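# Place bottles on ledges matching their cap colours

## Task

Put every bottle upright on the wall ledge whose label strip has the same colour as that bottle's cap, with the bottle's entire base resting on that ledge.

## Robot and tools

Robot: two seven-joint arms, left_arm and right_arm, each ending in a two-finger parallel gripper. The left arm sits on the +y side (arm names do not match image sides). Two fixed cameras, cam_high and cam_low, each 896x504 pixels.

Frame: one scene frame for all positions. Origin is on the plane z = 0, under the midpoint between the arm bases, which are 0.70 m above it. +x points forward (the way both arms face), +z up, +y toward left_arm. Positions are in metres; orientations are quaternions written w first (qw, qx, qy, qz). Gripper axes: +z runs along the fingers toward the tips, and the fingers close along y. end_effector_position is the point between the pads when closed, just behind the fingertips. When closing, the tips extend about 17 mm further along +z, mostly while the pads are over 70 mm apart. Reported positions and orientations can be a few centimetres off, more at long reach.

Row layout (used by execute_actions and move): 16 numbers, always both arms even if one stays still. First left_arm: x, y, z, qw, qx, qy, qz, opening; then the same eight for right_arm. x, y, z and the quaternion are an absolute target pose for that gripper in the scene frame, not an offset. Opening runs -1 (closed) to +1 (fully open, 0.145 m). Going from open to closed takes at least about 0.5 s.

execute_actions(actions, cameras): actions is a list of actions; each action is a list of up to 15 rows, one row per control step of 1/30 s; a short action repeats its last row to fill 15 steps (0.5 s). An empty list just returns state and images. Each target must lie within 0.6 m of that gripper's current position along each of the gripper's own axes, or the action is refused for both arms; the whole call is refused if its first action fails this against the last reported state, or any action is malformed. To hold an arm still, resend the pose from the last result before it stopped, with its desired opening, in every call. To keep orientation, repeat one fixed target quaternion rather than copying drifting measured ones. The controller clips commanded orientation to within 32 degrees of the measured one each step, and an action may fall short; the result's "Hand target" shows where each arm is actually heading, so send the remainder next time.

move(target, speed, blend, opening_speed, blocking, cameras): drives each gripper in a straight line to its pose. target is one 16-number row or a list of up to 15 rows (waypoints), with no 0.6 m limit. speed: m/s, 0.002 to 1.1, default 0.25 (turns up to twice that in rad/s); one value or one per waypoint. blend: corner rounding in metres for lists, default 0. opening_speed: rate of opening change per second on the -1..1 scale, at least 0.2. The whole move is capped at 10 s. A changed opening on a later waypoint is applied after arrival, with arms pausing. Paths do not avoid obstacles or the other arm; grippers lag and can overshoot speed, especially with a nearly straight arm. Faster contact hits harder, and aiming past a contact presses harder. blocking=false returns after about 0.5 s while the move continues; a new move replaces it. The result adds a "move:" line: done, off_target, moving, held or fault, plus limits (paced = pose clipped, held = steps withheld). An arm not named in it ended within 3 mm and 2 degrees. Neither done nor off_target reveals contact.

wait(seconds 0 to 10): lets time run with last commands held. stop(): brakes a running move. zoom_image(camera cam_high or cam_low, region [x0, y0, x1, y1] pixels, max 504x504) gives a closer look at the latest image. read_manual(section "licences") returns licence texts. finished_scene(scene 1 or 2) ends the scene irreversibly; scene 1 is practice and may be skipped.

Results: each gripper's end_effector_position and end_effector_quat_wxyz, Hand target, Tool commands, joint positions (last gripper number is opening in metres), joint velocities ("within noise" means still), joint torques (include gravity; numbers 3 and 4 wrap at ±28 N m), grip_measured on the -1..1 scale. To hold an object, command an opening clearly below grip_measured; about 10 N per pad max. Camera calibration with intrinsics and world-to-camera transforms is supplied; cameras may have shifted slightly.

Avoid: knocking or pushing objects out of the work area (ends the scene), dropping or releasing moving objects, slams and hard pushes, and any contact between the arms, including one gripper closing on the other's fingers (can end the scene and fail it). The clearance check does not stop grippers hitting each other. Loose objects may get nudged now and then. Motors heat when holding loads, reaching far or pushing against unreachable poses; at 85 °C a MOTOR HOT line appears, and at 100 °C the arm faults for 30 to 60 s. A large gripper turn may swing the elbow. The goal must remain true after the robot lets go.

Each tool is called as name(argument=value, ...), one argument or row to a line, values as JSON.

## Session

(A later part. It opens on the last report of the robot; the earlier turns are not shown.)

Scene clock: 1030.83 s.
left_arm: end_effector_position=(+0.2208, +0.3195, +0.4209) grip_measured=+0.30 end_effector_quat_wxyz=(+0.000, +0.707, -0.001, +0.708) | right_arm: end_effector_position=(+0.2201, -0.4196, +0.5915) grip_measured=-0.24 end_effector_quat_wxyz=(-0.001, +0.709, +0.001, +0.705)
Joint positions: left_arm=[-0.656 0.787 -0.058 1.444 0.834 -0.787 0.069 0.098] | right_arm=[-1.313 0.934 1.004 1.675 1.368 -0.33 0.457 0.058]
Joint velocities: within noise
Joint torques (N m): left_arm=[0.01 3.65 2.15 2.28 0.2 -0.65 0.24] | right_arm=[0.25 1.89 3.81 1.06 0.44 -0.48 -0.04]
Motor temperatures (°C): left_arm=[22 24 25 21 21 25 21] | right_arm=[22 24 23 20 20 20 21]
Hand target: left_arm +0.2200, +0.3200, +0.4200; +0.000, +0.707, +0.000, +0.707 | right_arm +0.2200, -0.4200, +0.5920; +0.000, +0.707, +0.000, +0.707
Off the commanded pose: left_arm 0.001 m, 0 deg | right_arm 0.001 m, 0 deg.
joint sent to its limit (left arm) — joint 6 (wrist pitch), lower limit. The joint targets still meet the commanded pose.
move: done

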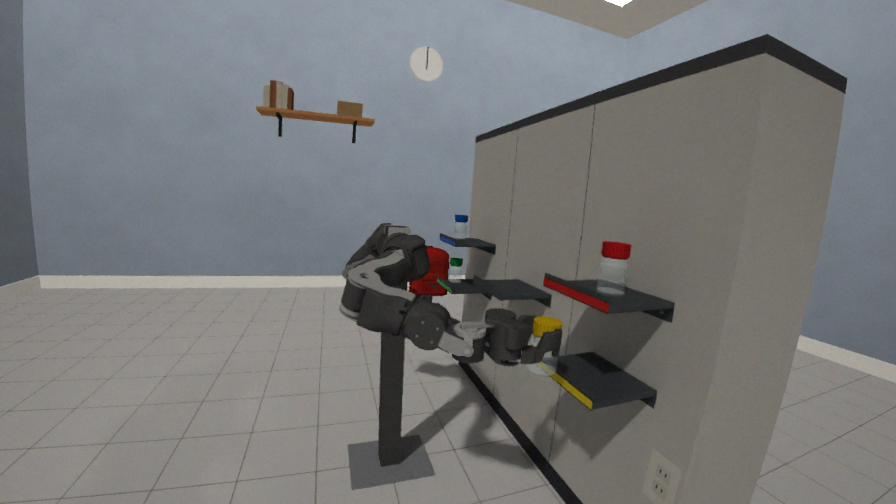

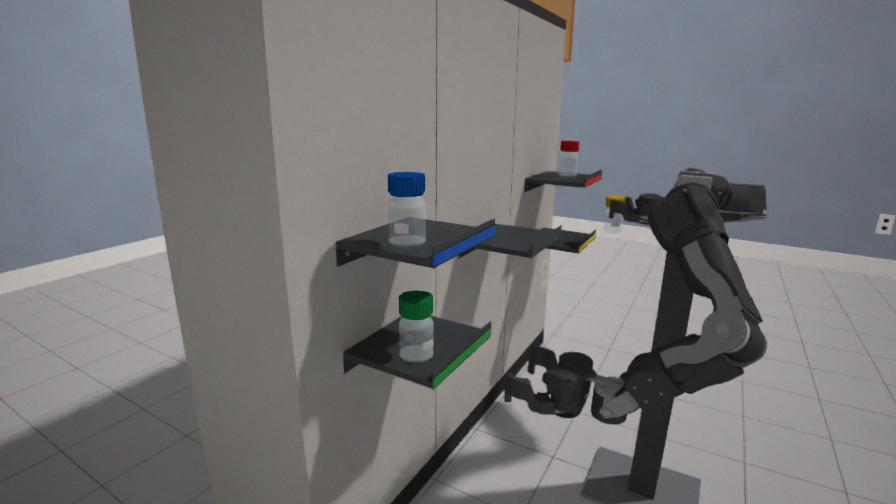

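move(
  target=[
    [0.22,0.32,0.42,0,0.7071,0,0.7071,0.3,0.375,-0.42,0.592,0,0.7071,0,0.7071,-0.6],
    [0.22,0.32,0.42,0,0.7071,0,0.7071,0.3,0.375,-0.42,0.57,0,0.7071,0,0.7071,-0.6],
  ],
  speed=[0.15,0.06],
)

zoom_image(
  camera="cam_high",
  region=[450, 230, 680, 420],
)

move(
  target=[
    [0.22,0.32,0.42,0,0.7071,0,0.7071,0.3,0.375,-0.42,0.56,0,0.7071,0,0.7071,-0.6],
  ],
  speed=[0.04],
  cameras=[],
)

Scene clock: 1043.60 s.
left_arm: end_effector_position=(+0.2208, +0.3195, +0.4209) grip_measured=+0.30 end_effector_quat_wxyz=(+0.000, +0.707, -0.001, +0.708) | right_arm: end_effector_position=(+0.3750, -0.4187, +0.5699) grip_measured=-0.24 end_effector_quat_wxyz=(+0.089, +0.751, +0.048, +0.652)
Joint positions: left_arm=[-0.656 0.787 -0.058 1.444 0.834 -0.787 0.069 0.098] | right_arm=[-1.311 1.73 0.72 1.297 1.559 -0.436 0.025 0.058]
Joint velocities: within noise
Joint torques (N m): left_arm=[0.01 3.63 2.15 2.28 0.2 -0.65 0.24] | right_arm=[3.68 2.36 3.04 -0.47 0.23 -0.82 -0.32]
Motor temperatures (°C): left_arm=[22 24 25 21 21 25 21] | right_arm=[22 24 24 20 20 21 21]
Hand target: left_arm +0.2200, +0.3200, +0.4200; +0.000, +0.707, +0.000, +0.707 | right_arm +0.3745, -0.4199, +0.5703; +0.092, +0.749, +0.046, +0.655
Off the commanded pose: left_arm 0.001 m, 0 deg | right_arm 0.001 m, 14 deg.
joint sent to its limit (left arm) — joint 6 (wrist pitch), lower limit. The joint targets still meet the commanded pose.
joint sent to its limit (right arm) — joint 1 (shoulder pitch), lower limit; joint 5 (forearm roll), upper limit. The joint targets are off in orientation, not in position.
move: off_target (right_arm)

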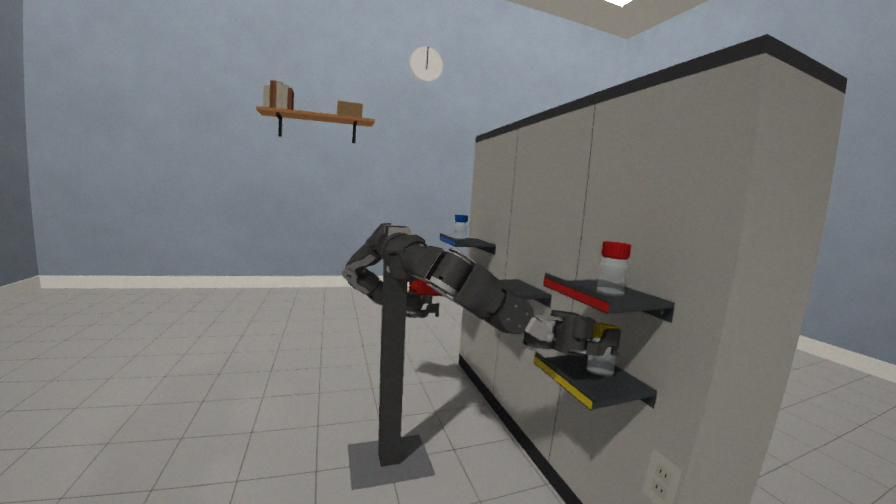

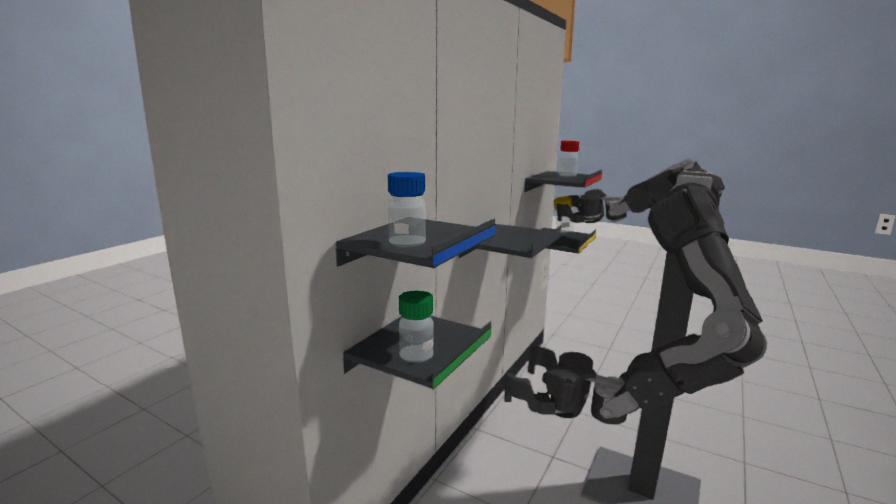

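Scaled by 2.191 from the camera's 896x504 image, which has a finer 1280x720 frame.

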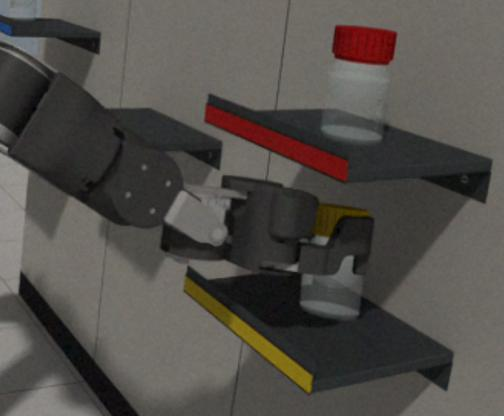

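Scene clock: 1046.90 s.
left_arm: end_effector_position=(+0.2208, +0.3195, +0.4209) grip_measured=+0.30 end_effector_quat_wxyz=(+0.000, +0.707, -0.001, +0.708) | right_arm: end_effector_position=(+0.3745, -0.4189, +0.5599) grip_measured=-0.24 end_effector_quat_wxyz=(+0.100, +0.759, +0.054, +0.641)
Joint positions: left_arm=[-0.656 0.787 -0.058 1.444 0.834 -0.787 0.069 0.098] | right_arm=[-1.311 1.755 0.673 1.289 1.559 -0.451 -0.001 0.058]
Joint velocities: within noise
Joint torques (N m): left_arm=[0.01 3.63 2.15 2.28 0.2 -0.65 0.24] | right_arm=[3.65 2.86 2.89 -0.77 0.23 -0.8 -0.33]
Motor temperatures (°C): left_arm=[22 24 25 21 21 25 21] | right_arm=[22 24 24 19 20 21 21]
Hand target: left_arm +0.2200, +0.3200, +0.4200; +0.000, +0.707, +0.000, +0.707 | right_arm +0.3745, -0.4198, +0.5604; +0.103, +0.756, +0.053, +0.644
Off the commanded pose: left_arm 0.001 m, 0 deg | right_arm 0.001 m, 16 deg.
joint sent to its limit (left arm) — joint 6 (wrist pitch), lower limit. The joint targets still meet the commanded pose.
joint sent to its limit (right arm) — joint 1 (shoulder pitch), lower limit; joint 5 (forearm roll), upper limit. The joint targets are off in orientation, not in position.
move: off_target (right_arm)
No camera images: "cameras" was empty.

move(
  target=[
    [0.22,0.32,0.42,0,0.7071,0,0.7071,0.3,0.375,-0.42,0.592,0,0.7071,0,0.7071,-0.6],
    [0.22,0.32,0.42,0,0.7071,0,0.7071,0.3,0.22,-0.44,0.592,0,0.7071,0,0.7071,-0.6],
    [0.22,0.32,0.42,0,0.7071,0,0.7071,0.3,0.22,-0.455,0.52,0,0.7071,0,0.7071,-0.6],
  ],
  speed=[0.06,0.15,0.15],
  cameras=[],
)

move(
  target=[
    [0.22,0.32,0.42,0,0.7071,0,0.7071,0.3,0.22,-0.455,0.592,0,0.7071,0,0.7071,-0.6],
  ],
  speed=[0.15],
  cameras=[],
)

move(
  target=[
    [0.22,0.32,0.42,0,0.7071,0,0.7071,0.3,0.35,-0.455,0.592,0,0.7071,0,0.7071,-0.6],
  ],
  speed=[0.15],
)

zoom_image(
  camera="cam_high",
  region=[450, 230, 680, 420],
)

Scene clock: 1086.43 s.
left_arm: end_effector_position=(+0.2208, +0.3195, +0.4209) grip_measured=+0.30 end_effector_quat_wxyz=(+0.000, +0.707, -0.001, +0.708) | right_arm: end_effector_position=(+0.2193, -0.4550, +0.5164) grip_measured=-0.24 end_effector_quat_wxyz=(-0.001, +0.713, -0.002, +0.702)
Joint positions: left_arm=[-0.656 0.787 -0.058 1.444 0.834 -0.787 0.069 0.098] | right_arm=[-0.892 0.989 0.56 1.246 1.329 -0.475 0.658 0.058]
Joint velocities: within noise
Joint torques (N m): left_arm=[0.01 3.63 2.15 2.28 0.2 -0.65 0.24] | right_arm=[0.67 5.53 4.9 1.5 0.53 -0.54 0.17]
Motor temperatures (°C): left_arm=[22 24 25 21 21 25 21] | right_arm=[22 24 24 19 20 21 21]
Hand target: left_arm +0.2200, +0.3200, +0.4200; +0.000, +0.707, +0.000, +0.707 | right_arm +0.2200, -0.4550, +0.5200; +0.000, +0.707, +0.000, +0.707
Off the commanded pose: left_arm 0.001 m, 0 deg | right_arm 0.004 m, 1 deg.
joint sent to its limit (left arm) — joint 6 (wrist pitch), lower limit. The joint targets still meet the commanded pose.
move: off_target (right_arm)
No camera images: "cameras" was empty.

Scene clock: 1087.40 s.
left_arm: end_effector_position=(+0.2208, +0.3195, +0.4209) grip_measured=+0.30 end_effector_quat_wxyz=(+0.000, +0.707, -0.001, +0.708) | right_arm: end_effector_position=(+0.2200, -0.4539, +0.5904) grip_measured=-0.24 end_effector_quat_wxyz=(-0.002, +0.710, +0.002, +0.704)
Joint positions: left_arm=[-0.656 0.787 -0.058 1.444 0.834 -0.787 0.069 0.098] | right_arm=[-1.161 0.969 0.985 1.465 1.358 -0.253 0.618 0.058]
Joint velocities: within noise
Joint torques (N m): left_arm=[0.01 3.63 2.15 2.26 0.2 -0.65 0.24] | right_arm=[0.3 3.34 4.51 1.24 0.58 -0.45 -0.17]
Motor temperatures (°C): left_arm=[22 24 25 21 21 25 21] | right_arm=[22 24 24 19 20 21 21]
Hand target: left_arm +0.2200, +0.3200, +0.4200; +0.000, +0.707, +0.000, +0.707 | right_arm +0.2200, -0.4550, +0.5921; +0.000, +0.707, +0.000, +0.707
Off the commanded pose: left_arm 0.001 m, 0 deg | right_arm 0.002 m, 1 deg.
joint sent to its limit (left arm) — joint 6 (wrist pitch), lower limit. The joint targets still meet the commanded pose.
move: done
No camera images: "cameras" was empty.

Scene clock: 1088.93 s.
left_arm: end_effector_position=(+0.2208, +0.3195, +0.4209) grip_measured=+0.30 end_effector_quat_wxyz=(+0.000, +0.707, -0.001, +0.708) | right_arm: end_effector_position=(+0.3496, -0.4559, +0.5893) grip_measured=-0.24 end_effector_quat_wxyz=(+0.002, +0.710, -0.002, +0.704)
Joint positions: left_arm=[-0.656 0.787 -0.058 1.444 0.834 -0.787 0.069 0.098] | right_arm=[-0.065 1.344 -0.12 1.116 1.44 -0.255 0.425 0.058]
Joint velocities: within noise
Joint torques (N m): left_arm=[0.01 3.63 2.17 2.26 0.2 -0.65 0.24] | right_arm=[3.55 9.75 4.64 1.14 0.4 -0.51 0.18]
Motor temperatures (°C): left_arm=[22 24 25 21 21 25 21] | right_arm=[22 24 24 19 20 21 21]
Hand target: left_arm +0.2200, +0.3200, +0.4200; +0.000, +0.707, +0.000, +0.707 | right_arm +0.3500, -0.4550, +0.5919; +0.000, +0.707, +0.000, +0.707
Off the commanded pose: left_arm 0.001 m, 0 deg | right_arm 0.003 m, 1 deg.
joint sent to its limit (left arm) — joint 6 (wrist pitch), lower limit. The joint targets still meet the commanded pose.
move: done

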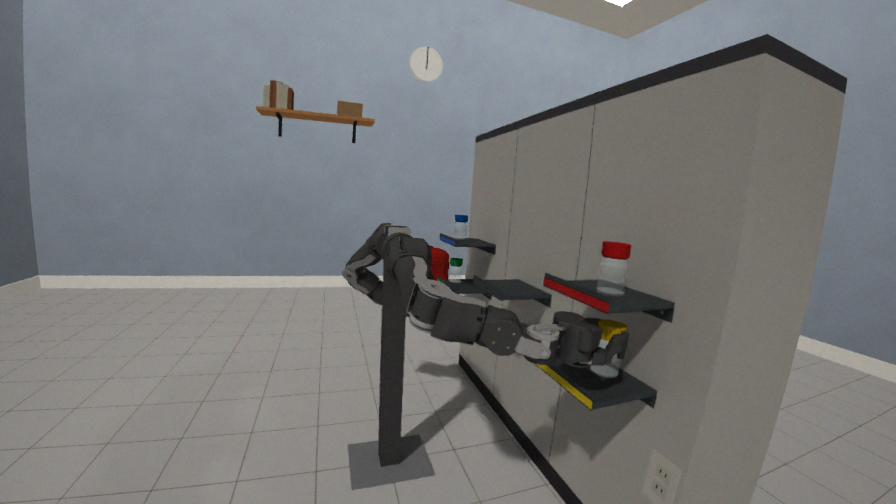

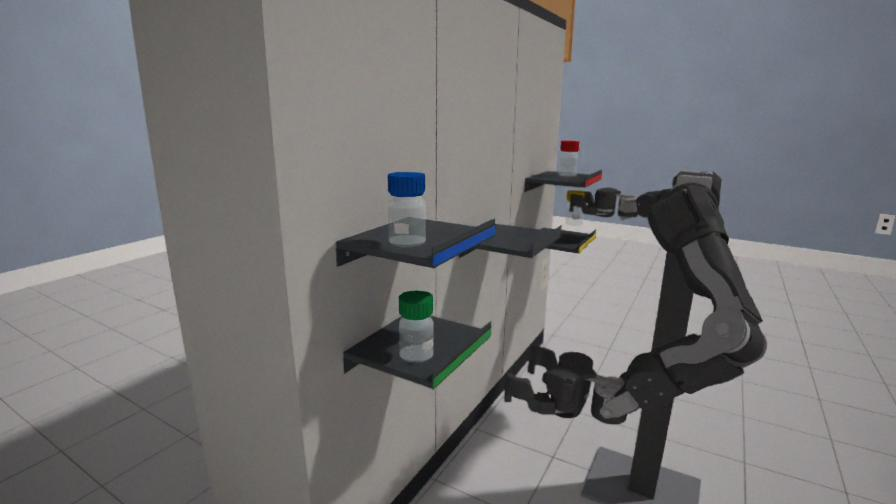

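Scaled by 2.191 from the camera's 896x504 image, which has a finer 1280x720 frame.

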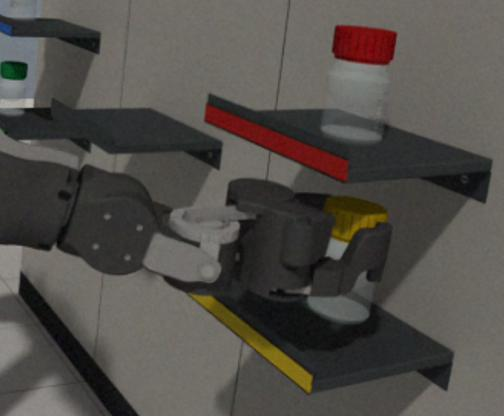

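move(
  target=[
    [0.22,0.32,0.42,0,0.7071,0,0.7071,0.3,0.35,-0.455,0.562,0,0.7071,0,0.7071,-0.6],
  ],
  speed=[0.06],
  cameras=[],
)

move(
  target=[
    [0.22,0.32,0.42,0,0.7071,0,0.7071,0.3,0.35,-0.455,0.553,0,0.7071,0,0.7071,-0.6],
  ],
  speed=[0.04],
)

zoom_image(
  camera="cam_high",
  region=[450, 230, 680, 420],
)

Scene clock: 1111.27 s.
left_arm: end_effector_position=(+0.2208, +0.3195, +0.4209) grip_measured=+0.30 end_effector_quat_wxyz=(+0.000, +0.707, -0.001, +0.708) | right_arm: end_effector_position=(+0.3493, -0.4553, +0.5575) grip_measured=-0.24 end_effector_quat_wxyz=(+0.000, +0.714, -0.002, +0.701)
Joint positions: left_arm=[-0.656 0.787 -0.058 1.444 0.834 -0.787 0.069 0.098] | right_arm=[0.022 1.224 -0.159 1.032 1.326 -0.27 0.468 0.058]
Joint velocities: within noise
Joint torques (N m): left_arm=[0.01 3.63 2.15 2.26 0.2 -0.65 0.24] | right_arm=[3.92 9.43 4.85 1.29 0.45 -0.68 0.17]
Motor temperatures (°C): left_arm=[21 24 25 21 21 25 21] | right_arm=[22 26 24 19 20 21 21]
Hand target: left_arm +0.2200, +0.3200, +0.4200; +0.000, +0.707, +0.000, +0.707 | right_arm +0.3500, -0.4550, +0.5621; +0.000, +0.707, +0.000, +0.707
Off the commanded pose: left_arm 0.001 m, 0 deg | right_arm 0.005 m, 1 deg.
joint sent to its limit (left arm) — joint 6 (wrist pitch), lower limit. The joint targets still meet the commanded pose.
move: off_target (right_arm)
No camera images: "cameras" was empty.

Scene clock: 1111.97 s.
left_arm: end_effector_position=(+0.2208, +0.3195, +0.4209) grip_measured=+0.30 end_effector_quat_wxyz=(+0.000, +0.707, -0.001, +0.708) | right_arm: end_effector_position=(+0.3498, -0.4563, +0.5540) grip_measured=-0.24 end_effector_quat_wxyz=(+0.002, +0.707, -0.002, +0.707)
Joint positions: left_arm=[-0.656 0.787 -0.058 1.444 0.834 -0.787 0.069 0.098] | right_arm=[0.046 1.193 -0.159 1.002 1.301 -0.287 0.485 0.058]
Joint velocities: within noise
Joint torques (N m): left_arm=[0.01 3.63 2.15 2.28 0.2 -0.64 0.24] | right_arm=[3.63 8.53 3.12 1.2 0.31 -0.48 0.16]
Motor temperatures (°C): left_arm=[21 24 25 21 21 25 21] | right_arm=[22 26 24 19 20 21 21]
Hand target: left_arm +0.2200, +0.3200, +0.4200; +0.000, +0.707, +0.000, +0.707 | right_arm +0.3500, -0.4550, +0.5530; +0.000, +0.707, +0.000, +0.707
Off the commanded pose: left_arm 0.001 m, 0 deg | right_arm 0.002 m, 0 deg.
joint sent to its limit (left arm) — joint 6 (wrist pitch), lower limit. The joint targets still meet the commanded pose.
move: done

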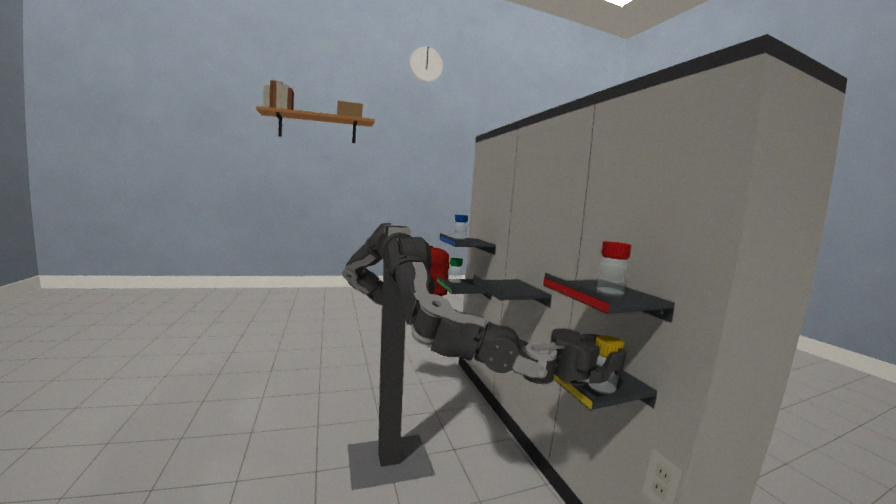

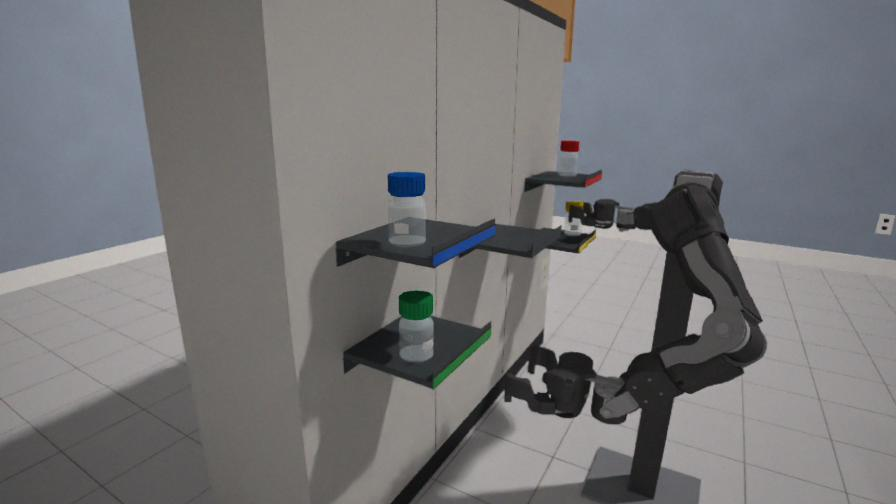

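Scaled by 2.191 from the camera's 896x504 image, which has a finer 1280x720 frame.

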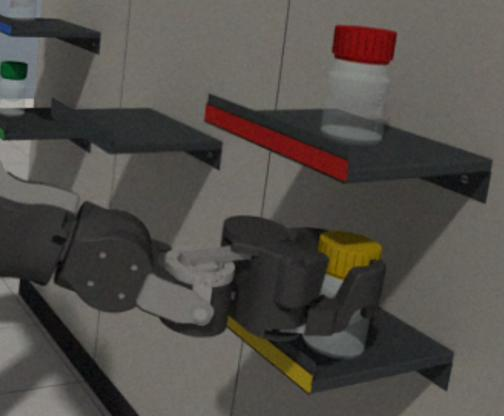

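move(
  target=[
    [0.22,0.32,0.42,0,0.7071,0,0.7071,0.3,0.35,-0.455,0.547,0,0.7071,0,0.7071,-0.6],
  ],
  speed=[0.03],
)

zoom_image(
  camera="cam_high",
  region=[560, 310, 680, 420],
)

Scene clock: 1133.50 s.
left_arm: end_effector_position=(+0.2208, +0.3195, +0.4209) grip_measured=+0.30 end_effector_quat_wxyz=(+0.000, +0.707, -0.001, +0.708) | right_arm: end_effector_position=(+0.3504, -0.4565, +0.5534) grip_measured=-0.24 end_effector_quat_wxyz=(+0.002, +0.700, -0.001, +0.714)
Joint positions: left_arm=[-0.656 0.787 -0.058 1.444 0.834 -0.787 0.069 0.098] | right_arm=[0.066 1.177 -0.17 0.982 1.297 -0.311 0.498 0.058]
Joint velocities: within noise
Joint torques (N m): left_arm=[0.01 3.63 2.15 2.28 0.2 -0.65 0.24] | right_arm=[2.97 8.35 1.72 1.01 0.16 -0.14 0.02]
Motor temperatures (°C): left_arm=[21 24 25 21 21 25 21] | right_arm=[22 27 24 19 20 21 21]
Hand target: left_arm +0.2200, +0.3200, +0.4200; +0.000, +0.707, +0.000, +0.707 | right_arm +0.3499, -0.4550, +0.5470; +0.000, +0.707, +0.000, +0.707
Off the commanded pose: left_arm 0.001 m, 0 deg | right_arm 0.007 m, 1 deg.
joint sent to its limit (left arm) — joint 6 (wrist pitch), lower limit. The joint targets still meet the commanded pose.
move: off_target (right_arm)

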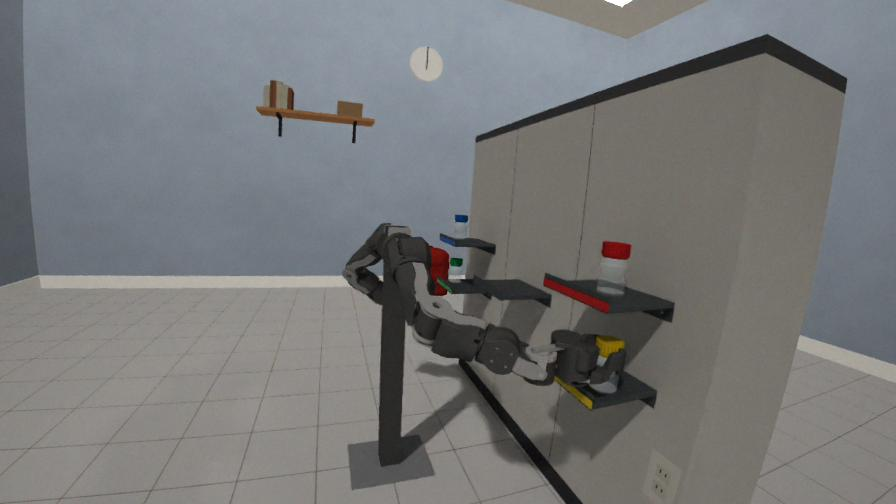

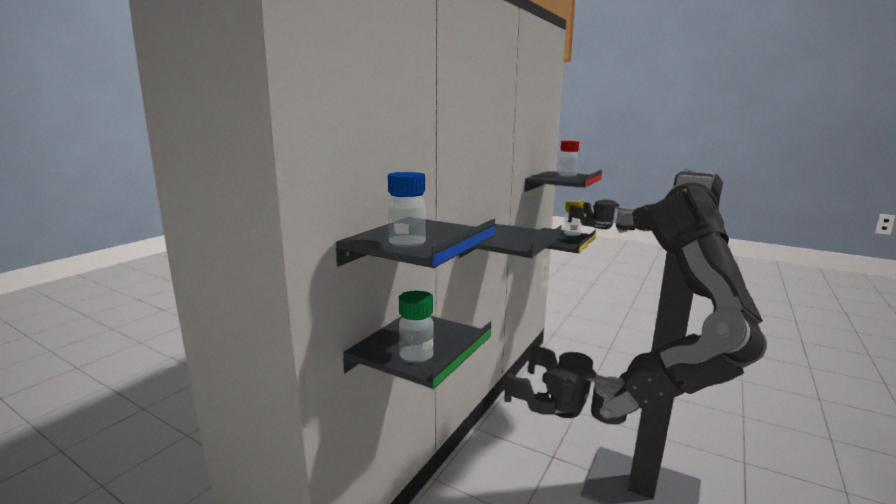

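Scaled by 4.200 from the camera's 896x504 image, which has a finer 1280x720 frame.

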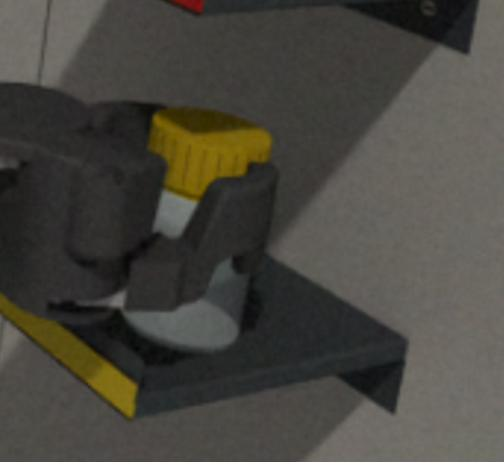

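move(
  target=[
    [0.22,0.32,0.42,0,0.7071,0,0.7071,0.3,0.352,-0.455,0.562,0,0.629,0,0.777,-0.6],
    [0.22,0.32,0.42,0,0.7071,0,0.7071,0.3,0.352,-0.455,0.552,0,0.629,0,0.777,-0.6],
  ],
  speed=[0.06,0.03],
)

zoom_image(
  camera="cam_high",
  region=[560, 310, 680, 420],
)

Scene clock: 1144.93 s.
left_arm: end_effector_position=(+0.2208, +0.3195, +0.4209) grip_measured=+0.30 end_effector_quat_wxyz=(+0.000, +0.707, -0.001, +0.708) | right_arm: end_effector_position=(+0.3522, -0.4558, +0.5554) grip_measured=-0.24 end_effector_quat_wxyz=(+0.000, +0.626, -0.002, +0.780)
Joint positions: left_arm=[-0.656 0.787 -0.058 1.444 0.834 -0.787 0.069 0.098] | right_arm=[0.184 1.039 -0.171 0.828 1.283 -0.494 0.63 0.058]
Joint velocities: within noise
Joint torques (N m): left_arm=[0.01 3.63 2.15 2.28 0.2 -0.65 0.24] | right_arm=[3.36 8.22 1.91 1.25 0.3 -0.3 0.06]
Motor temperatures (°C): left_arm=[21 24 25 21 21 25 21] | right_arm=[22 27 24 19 20 21 21]
Hand target: left_arm +0.2200, +0.3200, +0.4200; +0.000, +0.707, +0.000, +0.707 | right_arm +0.3520, -0.4549, +0.5520; +0.000, +0.629, +0.000, +0.777
Off the commanded pose: left_arm 0.001 m, 0 deg | right_arm 0.003 m, 1 deg.
joint sent to its limit (left arm) — joint 6 (wrist pitch), lower limit. The joint targets still meet the commanded pose.
move: done

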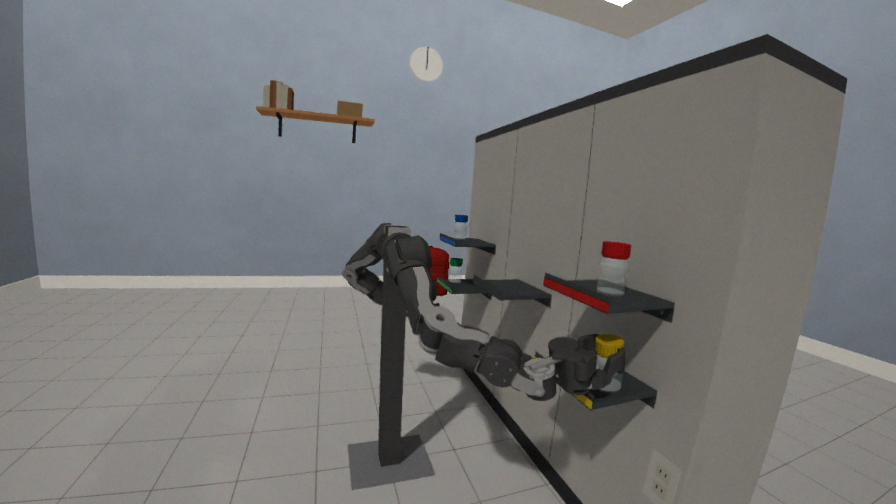

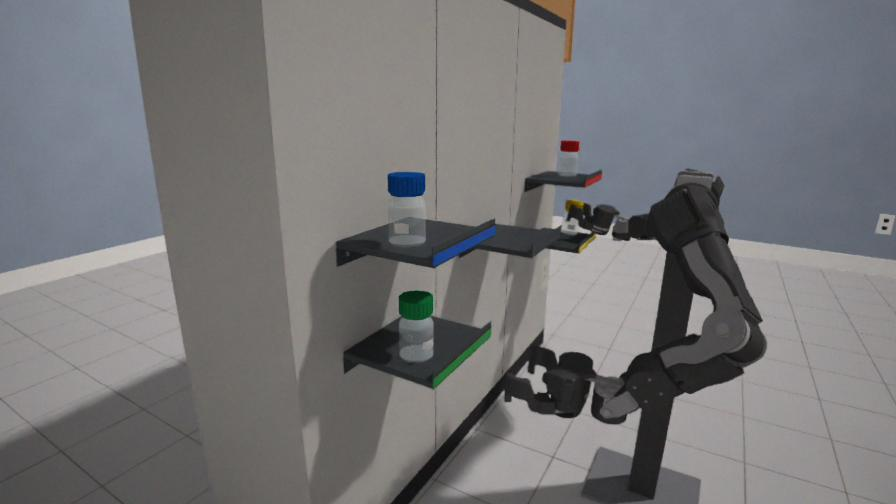

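Scaled by 4.200 from the camera's 896x504 image, which has a finer 1280x720 frame.

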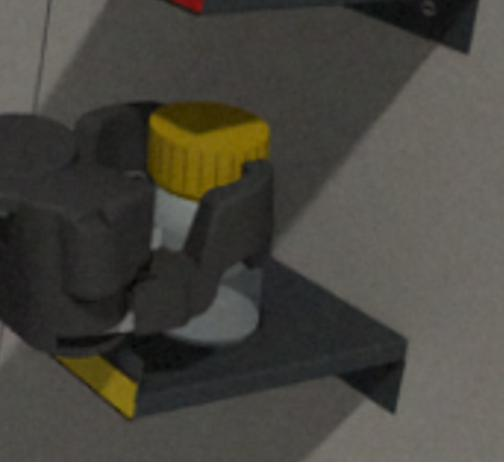

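move(
  target=[
    [0.22,0.32,0.42,0,0.7071,0,0.7071,0.3,0.352,-0.455,0.555,0,0.629,0,0.777,-0.6],
    [0.22,0.32,0.42,0,0.7071,0,0.7071,0.3,0.352,-0.455,0.555,0,0.629,0,0.777,0.15],
    [0.22,0.32,0.42,0,0.7071,0,0.7071,0.3,0.22,-0.455,0.57,0,0.67,0,0.742,0.15],
  ],
  speed=[0.06,0.03,0.12],
  opening_speed=0.5,
)

zoom_image(
  camera="cam_high",
  region=[450, 200, 680, 420],
)

Scene clock: 1157.57 s.
left_arm: end_effector_position=(+0.2208, +0.3195, +0.4209) grip_measured=+0.30 end_effector_quat_wxyz=(+0.000, +0.707, -0.001, +0.708) | right_arm: end_effector_position=(+0.2195, -0.4557, +0.5688) grip_measured=+0.15 end_effector_quat_wxyz=(+0.002, +0.671, -0.002, +0.741)
Joint positions: left_arm=[-0.656 0.787 -0.058 1.444 0.834 -0.787 0.069 0.098] | right_arm=[-1.069 1.005 0.757 1.362 1.441 -0.497 0.648 0.087]
Joint velocities: within noise
Joint torques (N m): left_arm=[0.01 3.65 2.15 2.26 0.2 -0.65 0.24] | right_arm=[-0.17 4.79 4.7 1.31 0.49 -0.23 0.19]
Motor temperatures (°C): left_arm=[21 24 25 21 21 25 21] | right_arm=[22 27 23 19 20 21 21]
Hand target: left_arm +0.2200, +0.3200, +0.4200; +0.000, +0.707, +0.000, +0.707 | right_arm +0.2200, -0.4550, +0.5699; +0.000, +0.670, +0.000, +0.742
Off the commanded pose: left_arm 0.001 m, 0 deg | right_arm 0.001 m, 0 deg.
joint sent to its limit (left arm) — joint 6 (wrist pitch), lower limit. The joint targets still meet the commanded pose.
move: done

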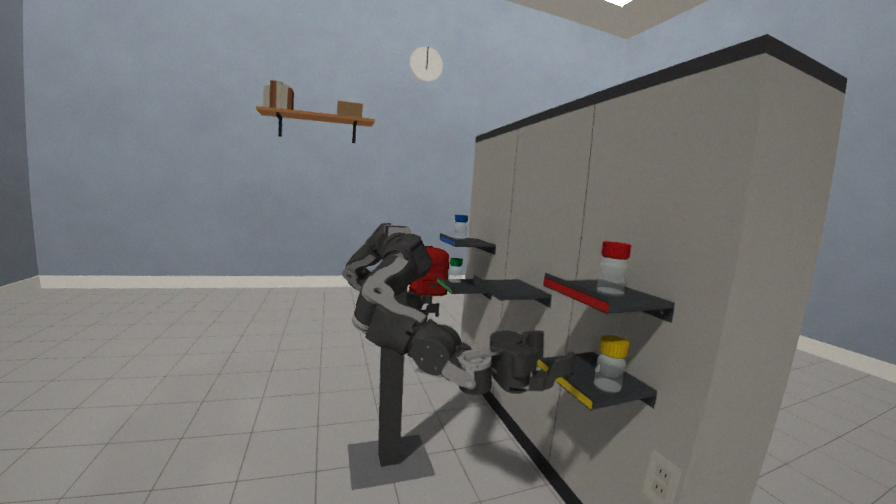

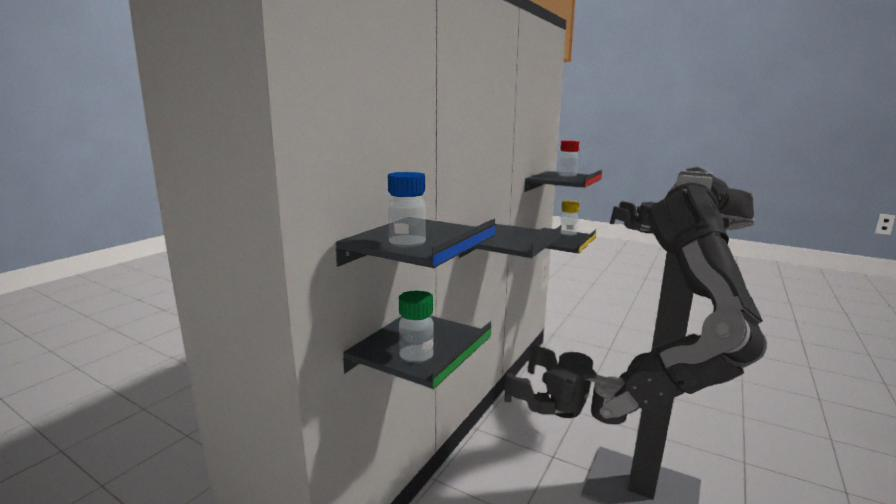

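Scaled by 2.191 from the camera's 896x504 image, which has a finer 1280x720 frame.

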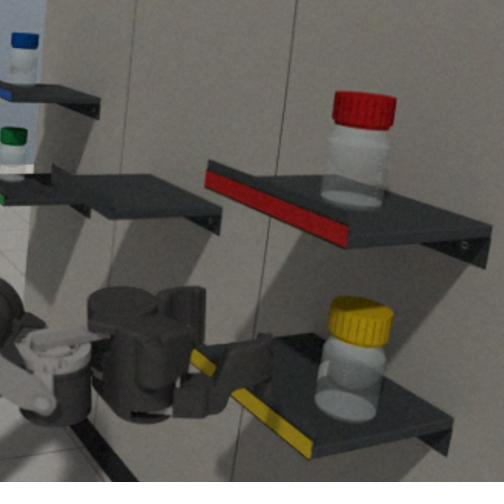

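finished_scene(
  scene=1,
)

The scene is finished: the task was done.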